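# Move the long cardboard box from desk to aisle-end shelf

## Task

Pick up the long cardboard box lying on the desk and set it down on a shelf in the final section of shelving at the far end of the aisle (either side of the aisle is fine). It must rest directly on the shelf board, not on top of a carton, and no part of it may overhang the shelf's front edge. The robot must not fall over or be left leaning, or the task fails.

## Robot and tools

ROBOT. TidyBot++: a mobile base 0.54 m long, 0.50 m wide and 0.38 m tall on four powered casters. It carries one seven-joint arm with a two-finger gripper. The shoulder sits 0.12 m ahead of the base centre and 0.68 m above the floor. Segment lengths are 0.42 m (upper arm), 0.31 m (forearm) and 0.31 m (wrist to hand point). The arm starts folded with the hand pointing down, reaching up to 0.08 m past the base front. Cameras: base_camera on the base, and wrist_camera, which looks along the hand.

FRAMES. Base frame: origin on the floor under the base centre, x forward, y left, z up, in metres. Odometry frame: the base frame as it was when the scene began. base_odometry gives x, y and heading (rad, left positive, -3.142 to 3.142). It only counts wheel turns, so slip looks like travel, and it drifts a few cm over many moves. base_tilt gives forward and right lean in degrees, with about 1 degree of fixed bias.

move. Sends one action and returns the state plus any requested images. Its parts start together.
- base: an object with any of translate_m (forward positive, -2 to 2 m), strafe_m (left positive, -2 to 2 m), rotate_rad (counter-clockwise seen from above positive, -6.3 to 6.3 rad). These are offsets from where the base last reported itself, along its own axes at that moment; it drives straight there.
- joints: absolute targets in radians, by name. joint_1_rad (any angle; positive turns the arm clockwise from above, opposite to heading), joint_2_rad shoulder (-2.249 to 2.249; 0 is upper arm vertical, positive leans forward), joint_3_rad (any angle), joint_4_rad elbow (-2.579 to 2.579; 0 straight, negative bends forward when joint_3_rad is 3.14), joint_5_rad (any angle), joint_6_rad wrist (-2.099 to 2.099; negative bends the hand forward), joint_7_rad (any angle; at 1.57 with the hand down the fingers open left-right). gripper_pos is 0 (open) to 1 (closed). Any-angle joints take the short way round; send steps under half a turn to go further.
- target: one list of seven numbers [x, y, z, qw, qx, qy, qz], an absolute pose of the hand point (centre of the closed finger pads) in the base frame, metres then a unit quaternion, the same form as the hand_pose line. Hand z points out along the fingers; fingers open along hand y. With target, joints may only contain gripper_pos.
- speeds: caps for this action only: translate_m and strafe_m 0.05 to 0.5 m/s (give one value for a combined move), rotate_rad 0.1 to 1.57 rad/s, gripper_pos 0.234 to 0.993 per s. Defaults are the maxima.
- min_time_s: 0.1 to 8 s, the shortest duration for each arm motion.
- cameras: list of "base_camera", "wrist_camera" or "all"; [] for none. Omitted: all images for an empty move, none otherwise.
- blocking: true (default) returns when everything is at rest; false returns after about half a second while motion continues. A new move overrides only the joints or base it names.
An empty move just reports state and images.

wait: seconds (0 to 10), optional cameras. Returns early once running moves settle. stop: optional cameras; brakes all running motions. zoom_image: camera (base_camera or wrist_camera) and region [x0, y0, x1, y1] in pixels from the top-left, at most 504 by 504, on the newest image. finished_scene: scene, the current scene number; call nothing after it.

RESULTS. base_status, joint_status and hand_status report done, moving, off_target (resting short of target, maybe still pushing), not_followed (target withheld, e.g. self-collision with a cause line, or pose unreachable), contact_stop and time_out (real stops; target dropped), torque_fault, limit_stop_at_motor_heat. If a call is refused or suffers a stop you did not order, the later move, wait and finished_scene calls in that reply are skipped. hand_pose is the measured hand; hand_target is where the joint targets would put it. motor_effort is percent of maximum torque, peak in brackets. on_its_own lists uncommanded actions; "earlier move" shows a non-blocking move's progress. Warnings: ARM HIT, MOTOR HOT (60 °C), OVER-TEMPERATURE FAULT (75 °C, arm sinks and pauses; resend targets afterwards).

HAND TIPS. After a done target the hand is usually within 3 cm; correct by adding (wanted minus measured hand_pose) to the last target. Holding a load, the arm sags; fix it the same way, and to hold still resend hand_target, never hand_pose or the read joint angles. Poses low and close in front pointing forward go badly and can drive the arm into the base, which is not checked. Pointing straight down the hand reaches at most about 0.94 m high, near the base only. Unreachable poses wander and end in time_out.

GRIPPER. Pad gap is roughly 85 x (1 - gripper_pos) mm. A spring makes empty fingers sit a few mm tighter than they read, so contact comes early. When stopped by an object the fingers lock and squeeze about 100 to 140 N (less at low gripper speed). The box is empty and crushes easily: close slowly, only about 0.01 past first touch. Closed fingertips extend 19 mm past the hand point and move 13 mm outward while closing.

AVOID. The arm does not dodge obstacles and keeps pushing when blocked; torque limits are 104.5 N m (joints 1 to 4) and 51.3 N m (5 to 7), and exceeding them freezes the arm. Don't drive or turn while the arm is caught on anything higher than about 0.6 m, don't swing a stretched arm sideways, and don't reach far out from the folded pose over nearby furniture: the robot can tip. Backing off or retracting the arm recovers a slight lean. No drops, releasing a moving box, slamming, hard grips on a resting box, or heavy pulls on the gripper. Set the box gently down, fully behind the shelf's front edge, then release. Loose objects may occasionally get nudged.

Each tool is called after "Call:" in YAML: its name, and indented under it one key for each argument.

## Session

Call:
move:

Scene clock: 0.00 s.
Motor temperatures (°C): [28 28 24 31 32 42 39]
base_odometry: x=+0.000 y=+0.000 heading=+0.000
base_tilt: forward=+0.4 right=-0.4
base_status: not commanded
joint_positions: joint_1_rad=-0.014 joint_2_rad=-0.338 joint_3_rad=+3.098 joint_4_rad=-2.556 joint_5_rad=-0.001 joint_6_rad=-0.823 joint_7_rad=+1.545 gripper_pos=+0.002
joint_status: not commanded
motor_effort: joint_1_rad=+0 joint_2_rad=-3 joint_3_rad=-1 joint_4_rad=+12 joint_5_rad=+0 joint_6_rad=+1 joint_7_rad=-1
hand_pose: x=+0.2606 y=+0.0079 z=+0.5792 quat_wxyz=(+0.005, +0.999, +0.015, +0.050) (m; base frame)
hand_target: x=+0.2599 y=+0.0079 z=+0.5788 quat_wxyz=(+0.005, +0.999, +0.015, +0.049) (m; base frame)
hand_status: not commanded
pictures: base_camera, wrist_camera
Images, in order (width x height): base_camera 644x364, wrist_camera 644x476.

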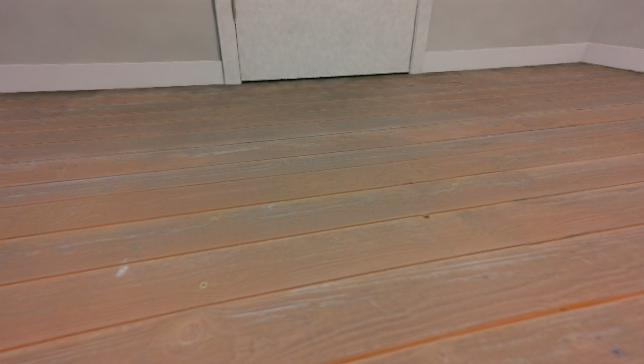

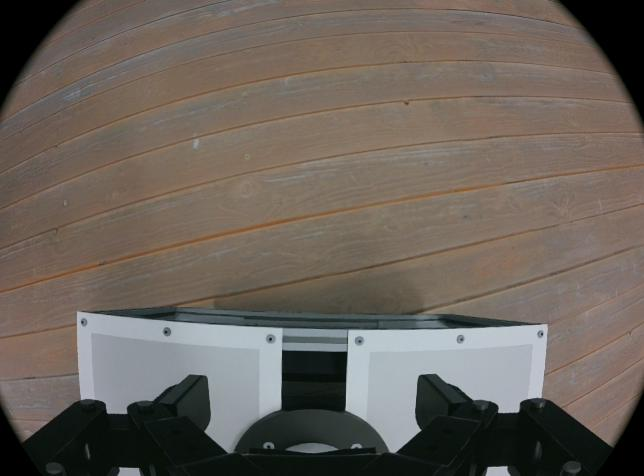

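Call:
move:
  joints: {"joint_1_rad": 0, "joint_2_rad": -0.9, "joint_3_rad": 3.1416, "joint_4_rad": -2.2, "joint_5_rad": 0, "joint_6_rad": -0.2, "joint_7_rad": 1.571}
  base: {"rotate_rad": 1.57}
  cameras: ["all"]

Scene clock: 2.47 s.
move: done
base_odometry: x=+0.000 y=+0.000 heading=+1.570
base_tilt: forward=+0.4 right=-0.3
base_status: done
joint_positions: joint_1_rad=-0.014 joint_2_rad=-0.888 joint_3_rad=+3.127 joint_4_rad=-2.214 joint_5_rad=-0.001 joint_6_rad=-0.306 joint_7_rad=+1.545 gripper_pos=+0.002
joint_status: all done
motor_effort: joint_1_rad=+0(2) joint_2_rad=+6(7) joint_3_rad=+0(2) joint_4_rad=+19(20) joint_5_rad=+0(1) joint_6_rad=+8(9) joint_7_rad=-1(2)
hand_pose: x=+0.4081 y=+0.0118 z=+1.0039 quat_wxyz=(-0.013, +0.729, +0.003, +0.685)
hand_target: x=+0.4028 y=+0.0013 z=+1.0495 quat_wxyz=(+0.000, +0.682, +0.000, +0.732)
hand_status: not commanded
pictures: base_camera, wrist_camera
Images, in order (width x height): base_camera 644x364, wrist_camera 644x476.

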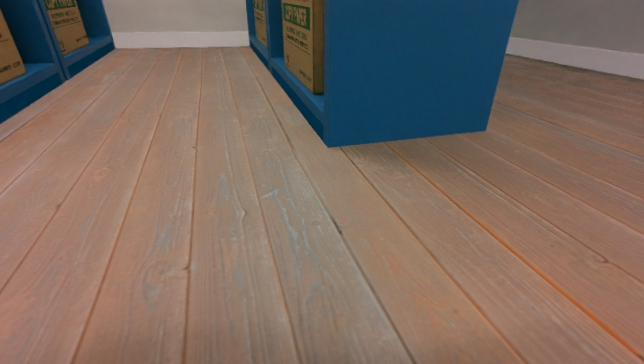

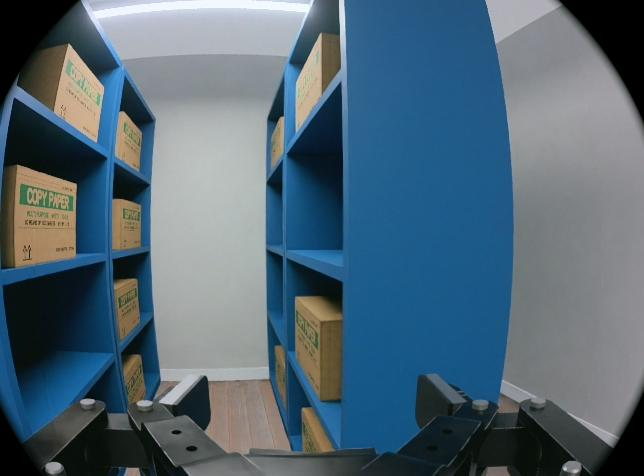

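Call:
zoom_image:
  camera: "wrist_camera"
  region: [90, 60, 360, 460]

Scaled by 1.260.

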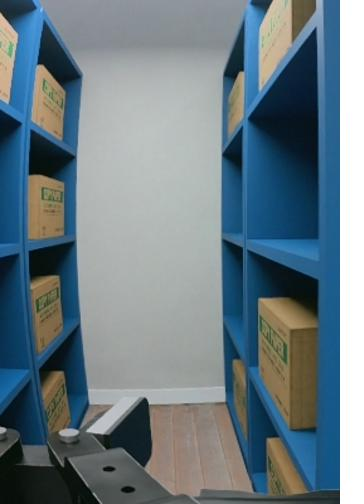

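Call:
move:
  base: {"rotate_rad": -2.86}
  joints: {"joint_1_rad": 0.014, "joint_2_rad": -0.9, "joint_3_rad": 3.1416, "joint_4_rad": -2.2, "joint_5_rad": 0, "joint_6_rad": -0.65, "joint_7_rad": 1.6}
  cameras: ["all"]

Scene clock: 6.30 s.
move: done
base_odometry: x=+0.000 y=+0.000 heading=-1.290
base_tilt: forward=+0.5 right=-0.4
base_status: done
joint_positions: joint_1_rad=-0.004 joint_2_rad=-0.888 joint_3_rad=+3.132 joint_4_rad=-2.208 joint_5_rad=-0.001 joint_6_rad=-0.601 joint_7_rad=+1.562 gripper_pos=+0.002
joint_status: all done
motor_effort: joint_1_rad=+0(1) joint_2_rad=+6(7) joint_3_rad=+0(2) joint_4_rad=+19(20) joint_5_rad=+0(1) joint_6_rad=+8(10) joint_7_rad=-1(2)
hand_pose: x=+0.3895 y=+0.0061 z=+0.9186 quat_wxyz=(-0.003, +0.819, +0.003, +0.573)
hand_target: x=+0.3815 y=-0.0023 z=+0.9122 quat_wxyz=(+0.012, +0.828, +0.006, +0.561)
hand_status: not commanded
pictures: base_camera, wrist_camera
Images, in order (width x height): base_camera 644x364, wrist_camera 644x476.

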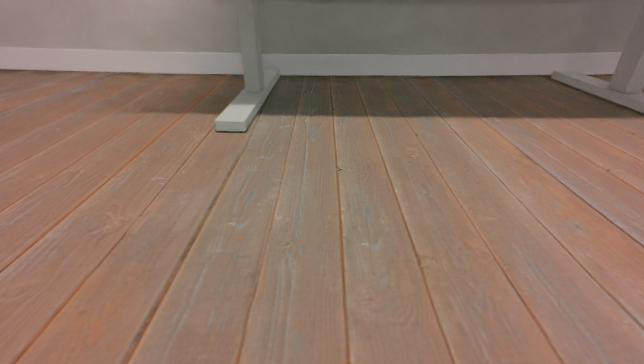

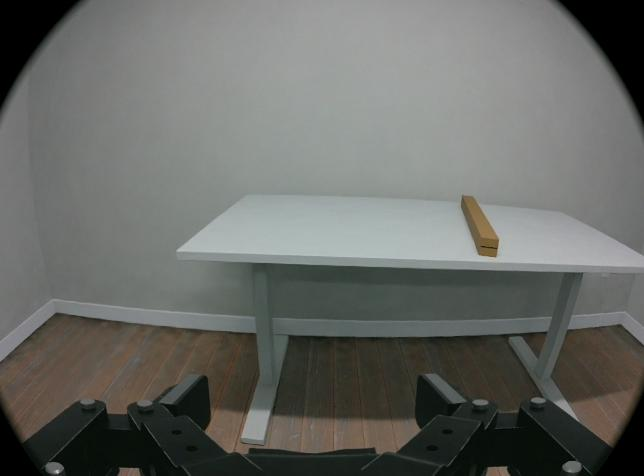

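Call:
move:
  base: {"translate_m": 0.507, "strafe_m": -0.26, "rotate_rad": -0.30}
  joints: {"joint_1_rad": 0.005, "joint_2_rad": 0.1225, "joint_3_rad": 3.1416, "joint_4_rad": -1.506, "joint_5_rad": 0, "joint_6_rad": -0.78, "joint_7_rad": 1.59}
  cameras: ["all"]

Scene clock: 9.73 s.
move: done
base_odometry: x=-0.109 y=-0.559 heading=-1.590
base_tilt: forward=+0.5 right=-0.3
base_status: done
joint_positions: joint_1_rad=-0.004 joint_2_rad=+0.115 joint_3_rad=+3.133 joint_4_rad=-1.524 joint_5_rad=-0.001 joint_6_rad=-0.698 joint_7_rad=+1.562 gripper_pos=+0.002
joint_status: all done
motor_effort: joint_1_rad=+0(2) joint_2_rad=-24(27) joint_3_rad=-1(2) joint_4_rad=+17(20) joint_5_rad=+0(2) joint_6_rad=+6(9) joint_7_rad=-1(2)
hand_pose: x=+0.7051 y=+0.0085 z=+0.8628 quat_wxyz=(-0.005, +0.920, +0.001, +0.392)
hand_target: x=+0.6926 y=-0.0015 z=+0.8500 quat_wxyz=(+0.004, +0.934, +0.007, +0.358)
hand_status: not commanded
pictures: base_camera, wrist_camera
Images, in order (width x height): base_camera 644x364, wrist_camera 644x476.

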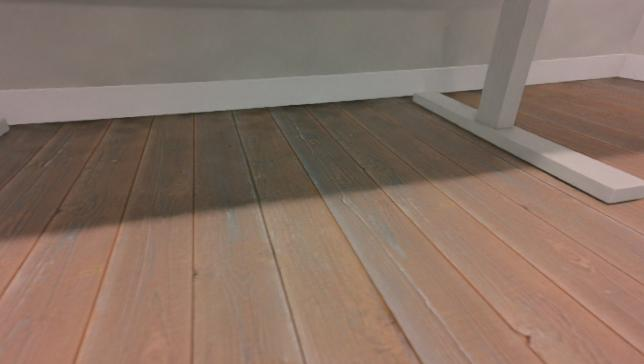

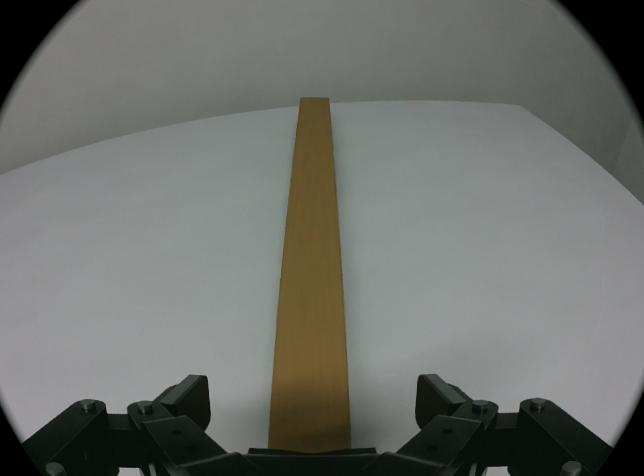

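Call:
move:
  base: {"translate_m": 0.32, "strafe_m": 0.004}
  joints: {"joint_1_rad": 0.005, "joint_2_rad": 0.16, "joint_3_rad": 3.1416, "joint_4_rad": -1.66, "joint_5_rad": 0, "joint_6_rad": -0.58, "joint_7_rad": 1.59}
  min_time_s: 1.2
  cameras: ["all"]

Scene clock: 12.23 s.
move: done
base_odometry: x=-0.112 y=-0.879 heading=-1.590
base_tilt: forward=+0.4 right=-0.4
base_status: done
joint_positions: joint_1_rad=-0.004 joint_2_rad=+0.153 joint_3_rad=+3.133 joint_4_rad=-1.633 joint_5_rad=-0.001 joint_6_rad=-0.664 joint_7_rad=+1.562 gripper_pos=+0.002
joint_status: all done
motor_effort: joint_1_rad=+0(1) joint_2_rad=-25(29) joint_3_rad=-1(2) joint_4_rad=+16(18) joint_5_rad=+0(1) joint_6_rad=+5(7) joint_7_rad=-1(2)
hand_pose: x=+0.6886 y=+0.0083 z=+0.7911 quat_wxyz=(-0.005, +0.941, +0.001, +0.339)
hand_target: x=+0.7009 y=-0.0016 z=+0.7901 quat_wxyz=(+0.004, +0.932, +0.007, +0.362)
hand_status: not commanded
pictures: base_camera, wrist_camera
Images, in order (width x height): base_camera 644x364, wrist_camera 644x476.

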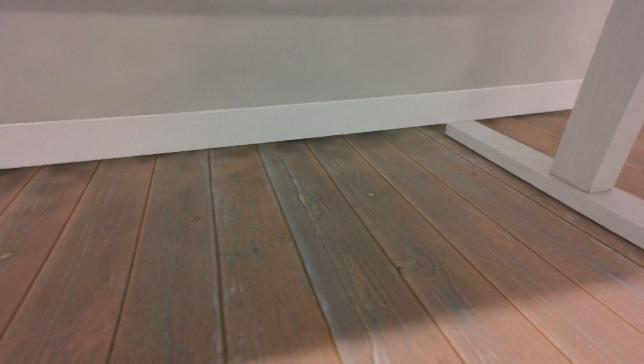

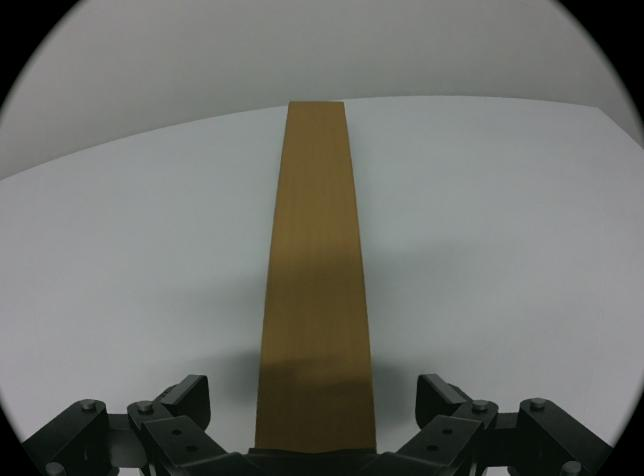

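Call:
move:
  joints: {"joint_1_rad": 0.005, "joint_2_rad": 0.20, "joint_3_rad": 3.1416, "joint_4_rad": -1.852, "joint_5_rad": 0, "joint_6_rad": -0.26, "joint_7_rad": 1.59}
  min_time_s: 1.5
  cameras: ["wrist_camera"]

Scene clock: 14.70 s.
move: done
base_odometry: x=-0.112 y=-0.879 heading=-1.590
base_tilt: forward=+0.4 right=-0.3
base_status: not commanded
joint_positions: joint_1_rad=-0.004 joint_2_rad=+0.176 joint_3_rad=+3.133 joint_4_rad=-1.819 joint_5_rad=-0.001 joint_6_rad=-0.353 joint_7_rad=+1.562 gripper_pos=+0.002
joint_status: all done
motor_effort: joint_1_rad=+0(1) joint_2_rad=-23(26) joint_3_rad=-1(3) joint_4_rad=+16(18) joint_5_rad=+0(1) joint_6_rad=+6(6) joint_7_rad=-1(2)
hand_pose: x=+0.7008 y=+0.0084 z=+0.7483 quat_wxyz=(-0.005, +0.922, +0.001, +0.386)
hand_target: x=+0.7109 y=-0.0016 z=+0.7385 quat_wxyz=(+0.005, +0.915, +0.007, +0.403)
hand_status: not commanded
Images, in order (width x height): wrist_camera 644x476.

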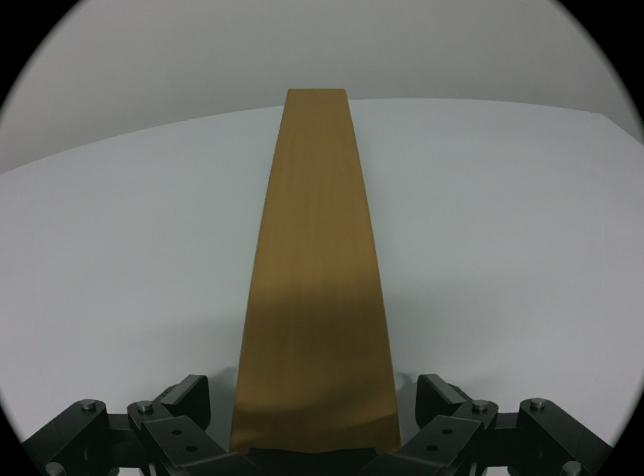

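Call:
move:
  joints: {"gripper_pos": 0.43}
  speeds: {"gripper_pos": 0.3}

Call:
move:
  joints: {"gripper_pos": 0.46}
  speeds: {"gripper_pos": 0.234}
  cameras: ["wrist_camera"]

Scene clock: 17.17 s.
move: done
base_odometry: x=-0.112 y=-0.879 heading=-1.590
base_tilt: forward=+0.5 right=-0.3
base_status: not commanded
joint_positions: joint_1_rad=-0.004 joint_2_rad=+0.176 joint_3_rad=+3.133 joint_4_rad=-1.820 joint_5_rad=-0.001 joint_6_rad=-0.336 joint_7_rad=+1.562 gripper_pos=+0.430
joint_status: all done
motor_effort: joint_1_rad=+0(1) joint_2_rad=-19(23) joint_3_rad=-1(2) joint_4_rad=+12(16) joint_5_rad=+0(1) joint_6_rad=+4(6) joint_7_rad=-2(2)
hand_pose: x=+0.7043 y=+0.0084 z=+0.7520 quat_wxyz=(-0.005, +0.919, +0.001, +0.394)
hand_target: x=+0.7109 y=-0.0016 z=+0.7385 quat_wxyz=(+0.005, +0.915, +0.007, +0.403)
hand_status: not commanded
pictures: none

Scene clock: 17.90 s.
move: done
base_odometry: x=-0.112 y=-0.879 heading=-1.590
base_tilt: forward=+0.4 right=-0.3
base_status: not commanded
joint_positions: joint_1_rad=-0.004 joint_2_rad=+0.174 joint_3_rad=+3.133 joint_4_rad=-1.819 joint_5_rad=-0.001 joint_6_rad=-0.335 joint_7_rad=+1.562 gripper_pos=+0.457
joint_status: all done
motor_effort: joint_1_rad=+0(1) joint_2_rad=-19(20) joint_3_rad=-1(2) joint_4_rad=+12(14) joint_5_rad=+0(1) joint_6_rad=+8(9) joint_7_rad=-2(2)
hand_pose: x=+0.7049 y=+0.0081 z=+0.7536 quat_wxyz=(-0.005, +0.918, +0.001, +0.396)
hand_target: x=+0.7109 y=-0.0016 z=+0.7385 quat_wxyz=(+0.005, +0.915, +0.007, +0.403)
hand_status: not commanded
Images, in order (width x height): wrist_camera 644x476.

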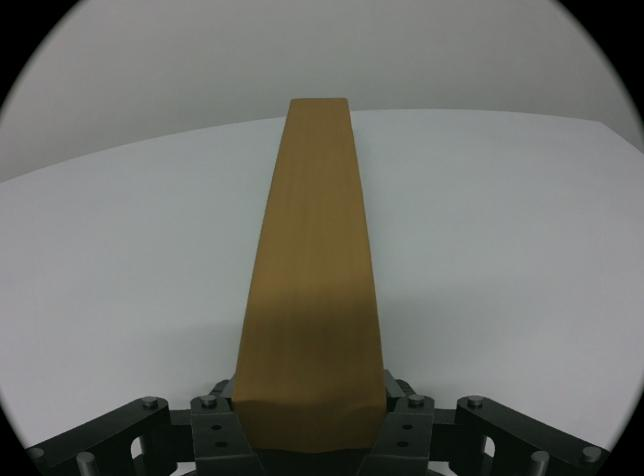

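Call:
move:
  joints: {"joint_1_rad": 0.005, "joint_2_rad": -0.03, "joint_3_rad": 3.1416, "joint_4_rad": -1.21, "joint_5_rad": 0, "joint_6_rad": -1.17, "joint_7_rad": 1.59}
  min_time_s: 2.2
  cameras: ["wrist_camera"]

Scene clock: 21.67 s.
move: done
base_odometry: x=-0.112 y=-0.879 heading=-1.590
base_tilt: forward=+0.4 right=-0.3
base_status: not commanded
joint_positions: joint_1_rad=-0.004 joint_2_rad=-0.002 joint_3_rad=+3.133 joint_4_rad=-1.226 joint_5_rad=-0.001 joint_6_rad=-1.088 joint_7_rad=+1.562 gripper_pos=+0.457
joint_status: all done
motor_effort: joint_1_rad=+0(1) joint_2_rad=-19(27) joint_3_rad=-1(3) joint_4_rad=+18(20) joint_5_rad=+0(1) joint_6_rad=+7(11) joint_7_rad=-1(3)
hand_pose: x=+0.6433 y=+0.0077 z=+0.9997 quat_wxyz=(-0.004, +0.915, +0.001, +0.403)
hand_target: x=+0.6185 y=-0.0012 z=+1.0034 quat_wxyz=(+0.005, +0.923, +0.007, +0.385)
hand_status: not commanded
Images, in order (width x height): wrist_camera 644x476.

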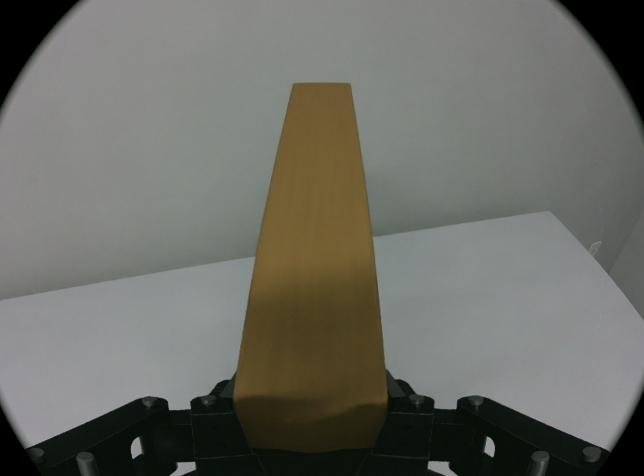

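Call:
move:
  base: {"translate_m": -0.807, "strafe_m": -0.155, "rotate_rad": 3.43}
  joints: {"joint_1_rad": 1.571, "joint_2_rad": 0.356, "joint_3_rad": 3.1416, "joint_4_rad": -0.641, "joint_5_rad": -1.01, "joint_6_rad": -2.028, "joint_7_rad": 2.748}
  speeds: {"translate_m": 0.3, "rotate_rad": 0.8}
  min_time_s: 4
  cameras: ["all"]

Scene clock: 27.13 s.
move: done
base_odometry: x=-0.251 y=-0.070 heading=+1.839
base_tilt: forward=+0.4 right=-0.4
base_status: done
joint_positions: joint_1_rad=+1.556 joint_2_rad=+0.341 joint_3_rad=+3.140 joint_4_rad=-0.659 joint_5_rad=-0.905 joint_6_rad=-1.950 joint_7_rad=+2.708 gripper_pos=+0.457
joint_status: all done
motor_effort: joint_1_rad=+0(2) joint_2_rad=-25(28) joint_3_rad=-3(5) joint_4_rad=+12(19) joint_5_rad=-6(7) joint_6_rad=+2(7) joint_7_rad=-1(2)
hand_pose: x=+0.3539 y=-0.4008 z=+1.0357 quat_wxyz=(-0.003, +0.917, +0.010, +0.398)
hand_target: x=+0.3566 y=-0.3758 z=+1.0477 quat_wxyz=(-0.032, +0.903, +0.063, +0.423)
hand_status: not commanded
pictures: base_camera, wrist_camera
Images, in order (width x height): base_camera 644x364, wrist_camera 644x476.

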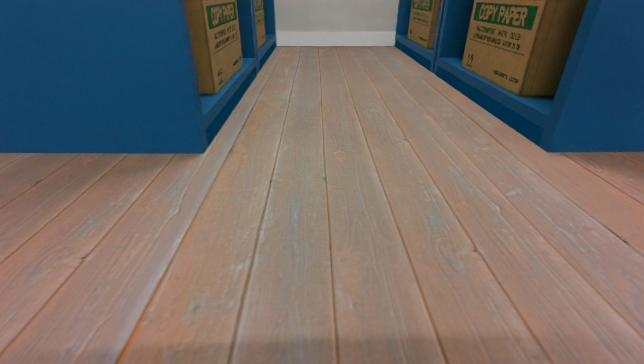

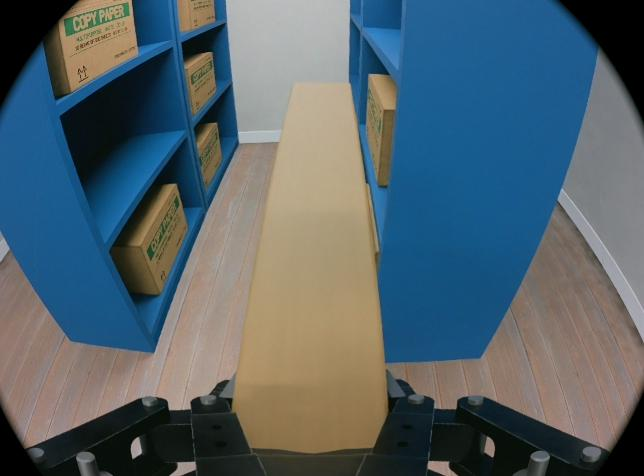

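Call:
move:
  base: {"translate_m": 1.35, "strafe_m": -0.03, "rotate_rad": 0.021}
  joints: {"joint_1_rad": 1.415, "joint_2_rad": 0.411, "joint_3_rad": 3.1416, "joint_4_rad": -0.333, "joint_5_rad": -1.02, "joint_6_rad": -2.08, "joint_7_rad": 2.44}
  speeds: {"translate_m": 0.4}
  min_time_s: 3
  cameras: ["all"]

Scene clock: 32.57 s.
move: done
base_odometry: x=-0.580 y=+1.240 heading=+1.861
base_tilt: forward=+0.4 right=-0.3
base_status: done
joint_positions: joint_1_rad=+1.426 joint_2_rad=+0.391 joint_3_rad=+3.140 joint_4_rad=-0.350 joint_5_rad=-0.917 joint_6_rad=-2.001 joint_7_rad=+2.480 gripper_pos=+0.457
joint_status: all done
motor_effort: joint_1_rad=+0(3) joint_2_rad=-25(28) joint_3_rad=-3(4) joint_4_rad=+11(13) joint_5_rad=-5(7) joint_6_rad=+4(5) joint_7_rad=-1(2)
hand_pose: x=+0.4021 y=-0.3741 z=+1.0912 quat_wxyz=(+0.023, +0.916, +0.028, +0.399)
hand_target: x=+0.4083 y=-0.3419 z=+1.0910 quat_wxyz=(-0.034, +0.911, +0.059, +0.406)
hand_status: not commanded
pictures: base_camera, wrist_camera
Images, in order (width x height): base_camera 644x364, wrist_camera 644x476.

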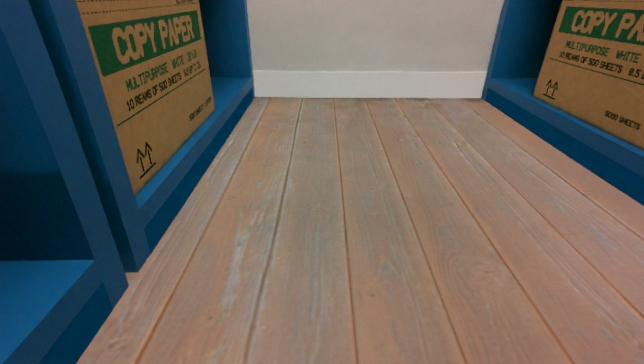

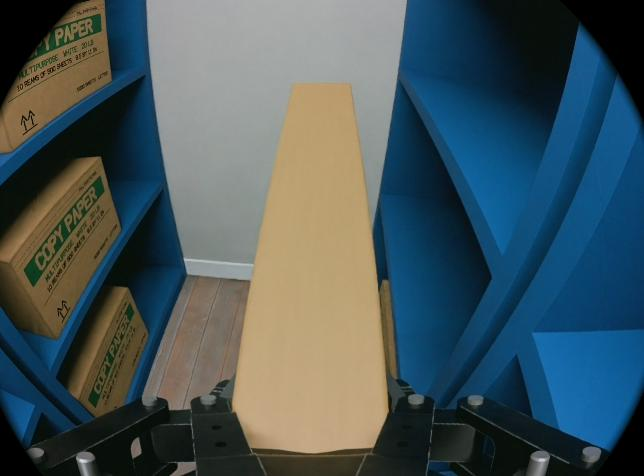

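Call:
move:
  base: {"translate_m": 0.70, "strafe_m": -0.068, "rotate_rad": -0.033}
  speeds: {"translate_m": 0.35}
  cameras: ["all"]

Scene clock: 37.43 s.
move: done
base_odometry: x=-0.715 y=+1.930 heading=+1.827
base_tilt: forward=+0.4 right=-0.3
base_status: done
joint_positions: joint_1_rad=+1.423 joint_2_rad=+0.395 joint_3_rad=+3.140 joint_4_rad=-0.349 joint_5_rad=-0.919 joint_6_rad=-2.004 joint_7_rad=+2.480 gripper_pos=+0.457
joint_status: not commanded
motor_effort: joint_1_rad=+0(4) joint_2_rad=-27(27) joint_3_rad=-3(4) joint_4_rad=+10(11) joint_5_rad=-5(6) joint_6_rad=+5(5) joint_7_rad=-1(1)
hand_pose: x=+0.4035 y=-0.3740 z=+1.0898 quat_wxyz=(+0.020, +0.916, +0.030, +0.399)
hand_target: x=+0.4083 y=-0.3419 z=+1.0910 quat_wxyz=(-0.034, +0.911, +0.059, +0.406)
hand_status: not commanded
pictures: base_camera, wrist_camera
Images, in order (width x height): base_camera 644x364, wrist_camera 644x476.

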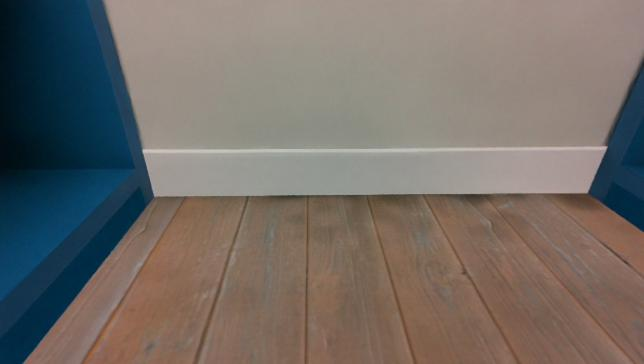

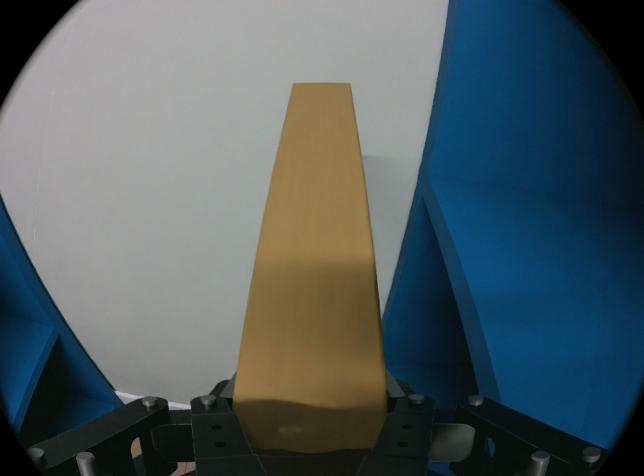

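Call:
zoom_image:
  camera: "wrist_camera"
  region: [280, 40, 644, 440]

Scaled by 1.260.

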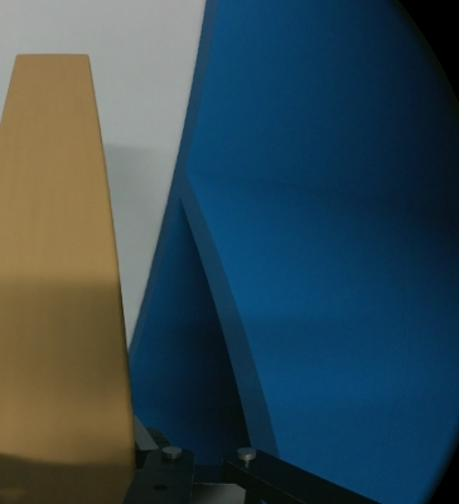

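Call:
move:
  base: {"strafe_m": -0.25}
  speeds: {"strafe_m": 0.2}
  cameras: ["all"]

Scene clock: 40.60 s.
move: done
base_odometry: x=-0.473 y=+1.994 heading=+1.828
base_tilt: forward=+0.4 right=-0.3
base_status: done
joint_positions: joint_1_rad=+1.423 joint_2_rad=+0.407 joint_3_rad=+3.140 joint_4_rad=-0.347 joint_5_rad=-0.920 joint_6_rad=-2.005 joint_7_rad=+2.480 gripper_pos=+0.457
joint_status: not commanded
motor_effort: joint_1_rad=+0(1) joint_2_rad=-26(29) joint_3_rad=-3(4) joint_4_rad=+10(12) joint_5_rad=-5(5) joint_6_rad=+4(5) joint_7_rad=-1(1)
hand_pose: x=+0.4042 y=-0.3782 z=+1.0852 quat_wxyz=(+0.015, +0.917, +0.029, +0.398)
hand_target: x=+0.4083 y=-0.3419 z=+1.0910 quat_wxyz=(-0.034, +0.911, +0.059, +0.406)
hand_status: not commanded
pictures: base_camera, wrist_camera
Images, in order (width x height): base_camera 644x364, wrist_camera 644x476.

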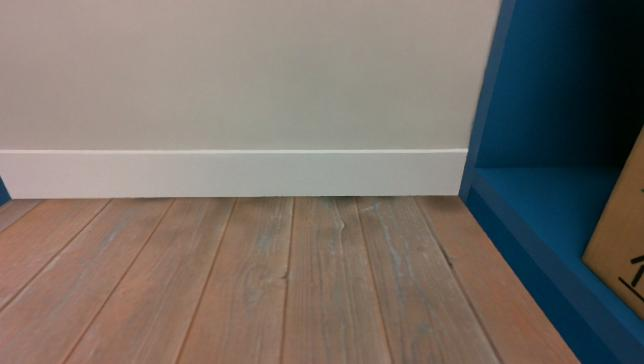

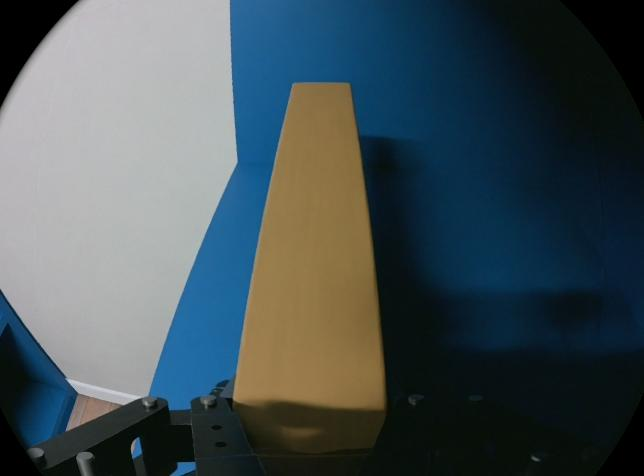

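Call:
move:
  joints: {"joint_1_rad": 1.3765, "joint_2_rad": 0.252, "joint_3_rad": 3.1416, "joint_4_rad": -0.766, "joint_5_rad": -0.714, "joint_6_rad": -1.742, "joint_7_rad": 2.6735}
  min_time_s: 2.5
  cameras: ["wrist_camera"]

Scene clock: 44.03 s.
move: done
base_odometry: x=-0.473 y=+1.994 heading=+1.828
base_tilt: forward=+0.4 right=-0.3
base_status: not commanded
joint_positions: joint_1_rad=+1.393 joint_2_rad=+0.286 joint_3_rad=+3.140 joint_4_rad=-0.735 joint_5_rad=-0.800 joint_6_rad=-1.837 joint_7_rad=+2.637 gripper_pos=+0.457
joint_status: all done
motor_effort: joint_1_rad=+1(1) joint_2_rad=-24(29) joint_3_rad=-2(4) joint_4_rad=+12(13) joint_5_rad=-7(7) joint_6_rad=+3(5) joint_7_rad=-2(2)
hand_pose: x=+0.4081 y=-0.3807 z=+1.0287 quat_wxyz=(+0.002, +0.925, +0.005, +0.381)
hand_target: x=+0.4040 y=-0.4015 z=+1.0294 quat_wxyz=(+0.062, +0.928, -0.003, +0.367)
hand_status: not commanded
Images, in order (width x height): wrist_camera 644x476.

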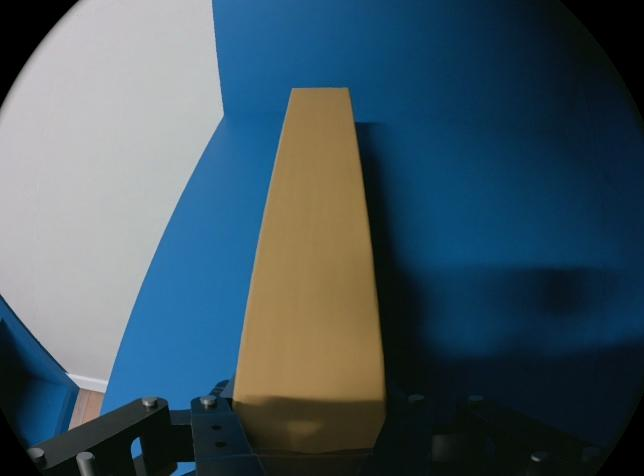

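Call:
move:
  joints: {"joint_1_rad": 1.3765, "joint_2_rad": 0.237, "joint_3_rad": 3.1416, "joint_4_rad": -0.85, "joint_5_rad": -0.707, "joint_6_rad": -1.70, "joint_7_rad": 2.70}
  min_time_s: 1
  cameras: ["wrist_camera"]

Scene clock: 45.50 s.
move: done
base_odometry: x=-0.473 y=+1.994 heading=+1.828
base_tilt: forward=+0.4 right=-0.3
base_status: not commanded
joint_positions: joint_1_rad=+1.390 joint_2_rad=+0.256 joint_3_rad=+3.140 joint_4_rad=-0.802 joint_5_rad=-0.787 joint_6_rad=-1.793 joint_7_rad=+2.674 gripper_pos=+0.457
joint_status: all done
motor_effort: joint_1_rad=+0(2) joint_2_rad=-21(24) joint_3_rad=-2(3) joint_4_rad=+10(12) joint_5_rad=-7(8) joint_6_rad=+3(4) joint_7_rad=-3(4)
hand_pose: x=+0.4087 y=-0.3795 z=+1.0230 quat_wxyz=(+0.013, +0.924, +0.006, +0.382)
hand_target: x=+0.4040 y=-0.4032 z=+1.0108 quat_wxyz=(+0.054, +0.929, -0.010, +0.365)
hand_status: not commanded
Images, in order (width x height): wrist_camera 644x476.

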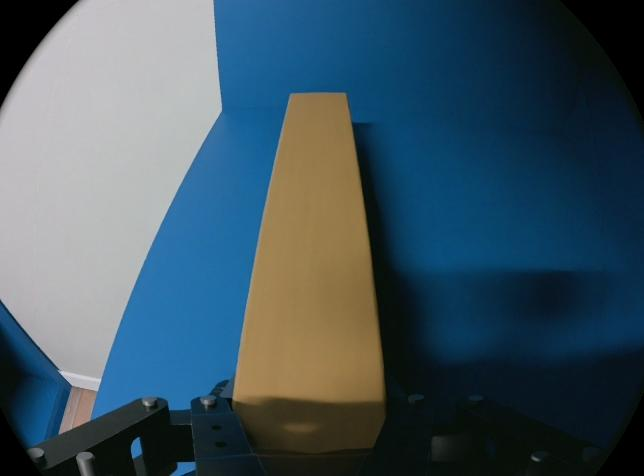

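Call:
zoom_image:
  camera: "wrist_camera"
  region: [200, 60, 460, 320]

Scaled by 1.938.

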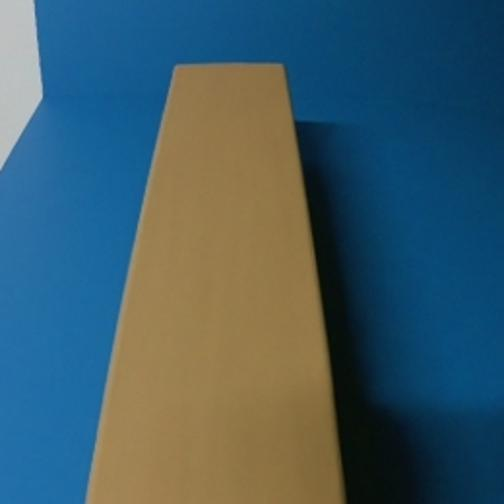

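Call:
move:
  joints: {"gripper_pos": 0.40}
  speeds: {"gripper_pos": 0.234}

Call:
move:
  joints: {"gripper_pos": 0.0}
  speeds: {"gripper_pos": 0.4}
  cameras: ["wrist_camera"]

Scene clock: 46.70 s.
move: done
base_odometry: x=-0.473 y=+1.994 heading=+1.828
base_tilt: forward=+0.4 right=-0.3
base_status: not commanded
joint_positions: joint_1_rad=+1.390 joint_2_rad=+0.247 joint_3_rad=+3.140 joint_4_rad=-0.809 joint_5_rad=-0.787 joint_6_rad=-1.778 joint_7_rad=+2.674 gripper_pos=+0.399
joint_status: all done
motor_effort: joint_1_rad=-2(2) joint_2_rad=-20(21) joint_3_rad=-2(3) joint_4_rad=+10(10) joint_5_rad=-4(7) joint_6_rad=+2(4) joint_7_rad=-1(4)
hand_pose: x=+0.4095 y=-0.3801 z=+1.0262 quat_wxyz=(+0.020, +0.923, +0.004, +0.385)
hand_target: x=+0.4040 y=-0.4032 z=+1.0108 quat_wxyz=(+0.054, +0.929, -0.010, +0.365)
hand_status: not commanded
pictures: none

Scene clock: 48.30 s.
move: done
base_odometry: x=-0.473 y=+1.994 heading=+1.828
base_tilt: forward=+0.4 right=-0.3
base_status: not commanded
joint_positions: joint_1_rad=+1.389 joint_2_rad=+0.247 joint_3_rad=+3.140 joint_4_rad=-0.825 joint_5_rad=-0.786 joint_6_rad=-1.775 joint_7_rad=+2.674 gripper_pos=+0.002
joint_status: all done
motor_effort: joint_1_rad=+0(2) joint_2_rad=-24(24) joint_3_rad=-2(3) joint_4_rad=+13(14) joint_5_rad=-5(6) joint_6_rad=+3(3) joint_7_rad=-1(1)
hand_pose: x=+0.4098 y=-0.3800 z=+1.0211 quat_wxyz=(+0.014, +0.923, +0.001, +0.384)
hand_target: x=+0.4040 y=-0.4032 z=+1.0108 quat_wxyz=(+0.054, +0.929, -0.010, +0.365)
hand_status: not commanded
Images, in order (width x height): wrist_camera 644x476.

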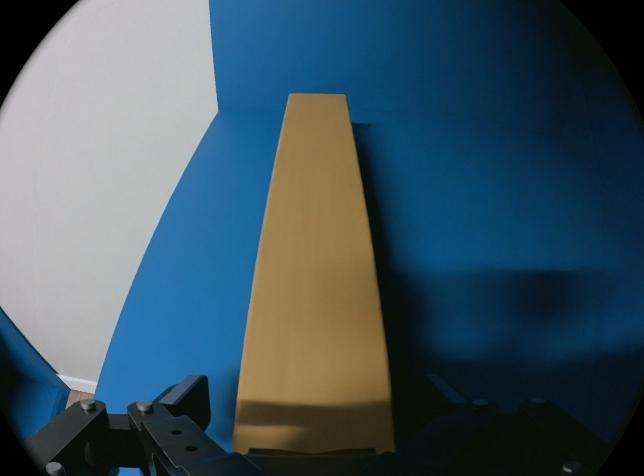

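Call:
move:
  joints: {"joint_1_rad": 1.40, "joint_2_rad": 0.36, "joint_3_rad": 3.1416, "joint_4_rad": -0.45, "joint_5_rad": -0.95, "joint_6_rad": -2.0, "joint_7_rad": 2.50}
  min_time_s: 1.3
  cameras: ["wrist_camera"]

Scene clock: 50.10 s.
move: done
base_odometry: x=-0.473 y=+1.994 heading=+1.828
base_tilt: forward=+0.4 right=-0.3
base_status: not commanded
joint_positions: joint_1_rad=+1.389 joint_2_rad=+0.335 joint_3_rad=+3.140 joint_4_rad=-0.466 joint_5_rad=-0.848 joint_6_rad=-1.919 joint_7_rad=+2.542 gripper_pos=+0.002
joint_status: all done
motor_effort: joint_1_rad=+0(1) joint_2_rad=-25(26) joint_3_rad=-2(3) joint_4_rad=+12(16) joint_5_rad=-5(7) joint_6_rad=+4(5) joint_7_rad=-1(2)
hand_pose: x=+0.4125 y=-0.3751 z=+1.0853 quat_wxyz=(+0.043, +0.917, +0.029, +0.395)
hand_target: x=+0.4143 y=-0.3503 z=+1.0840 quat_wxyz=(-0.015, +0.913, +0.045, +0.406)
hand_status: not commanded
Images, in order (width x height): wrist_camera 644x476.

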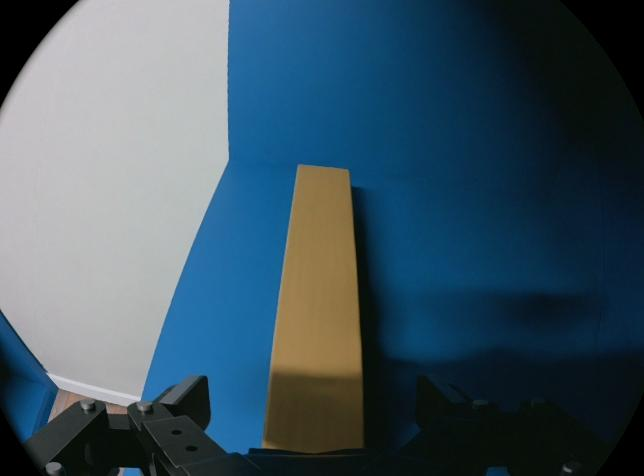

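Call:
finished_scene:
  scene: 2

The scene is finished: the task was done.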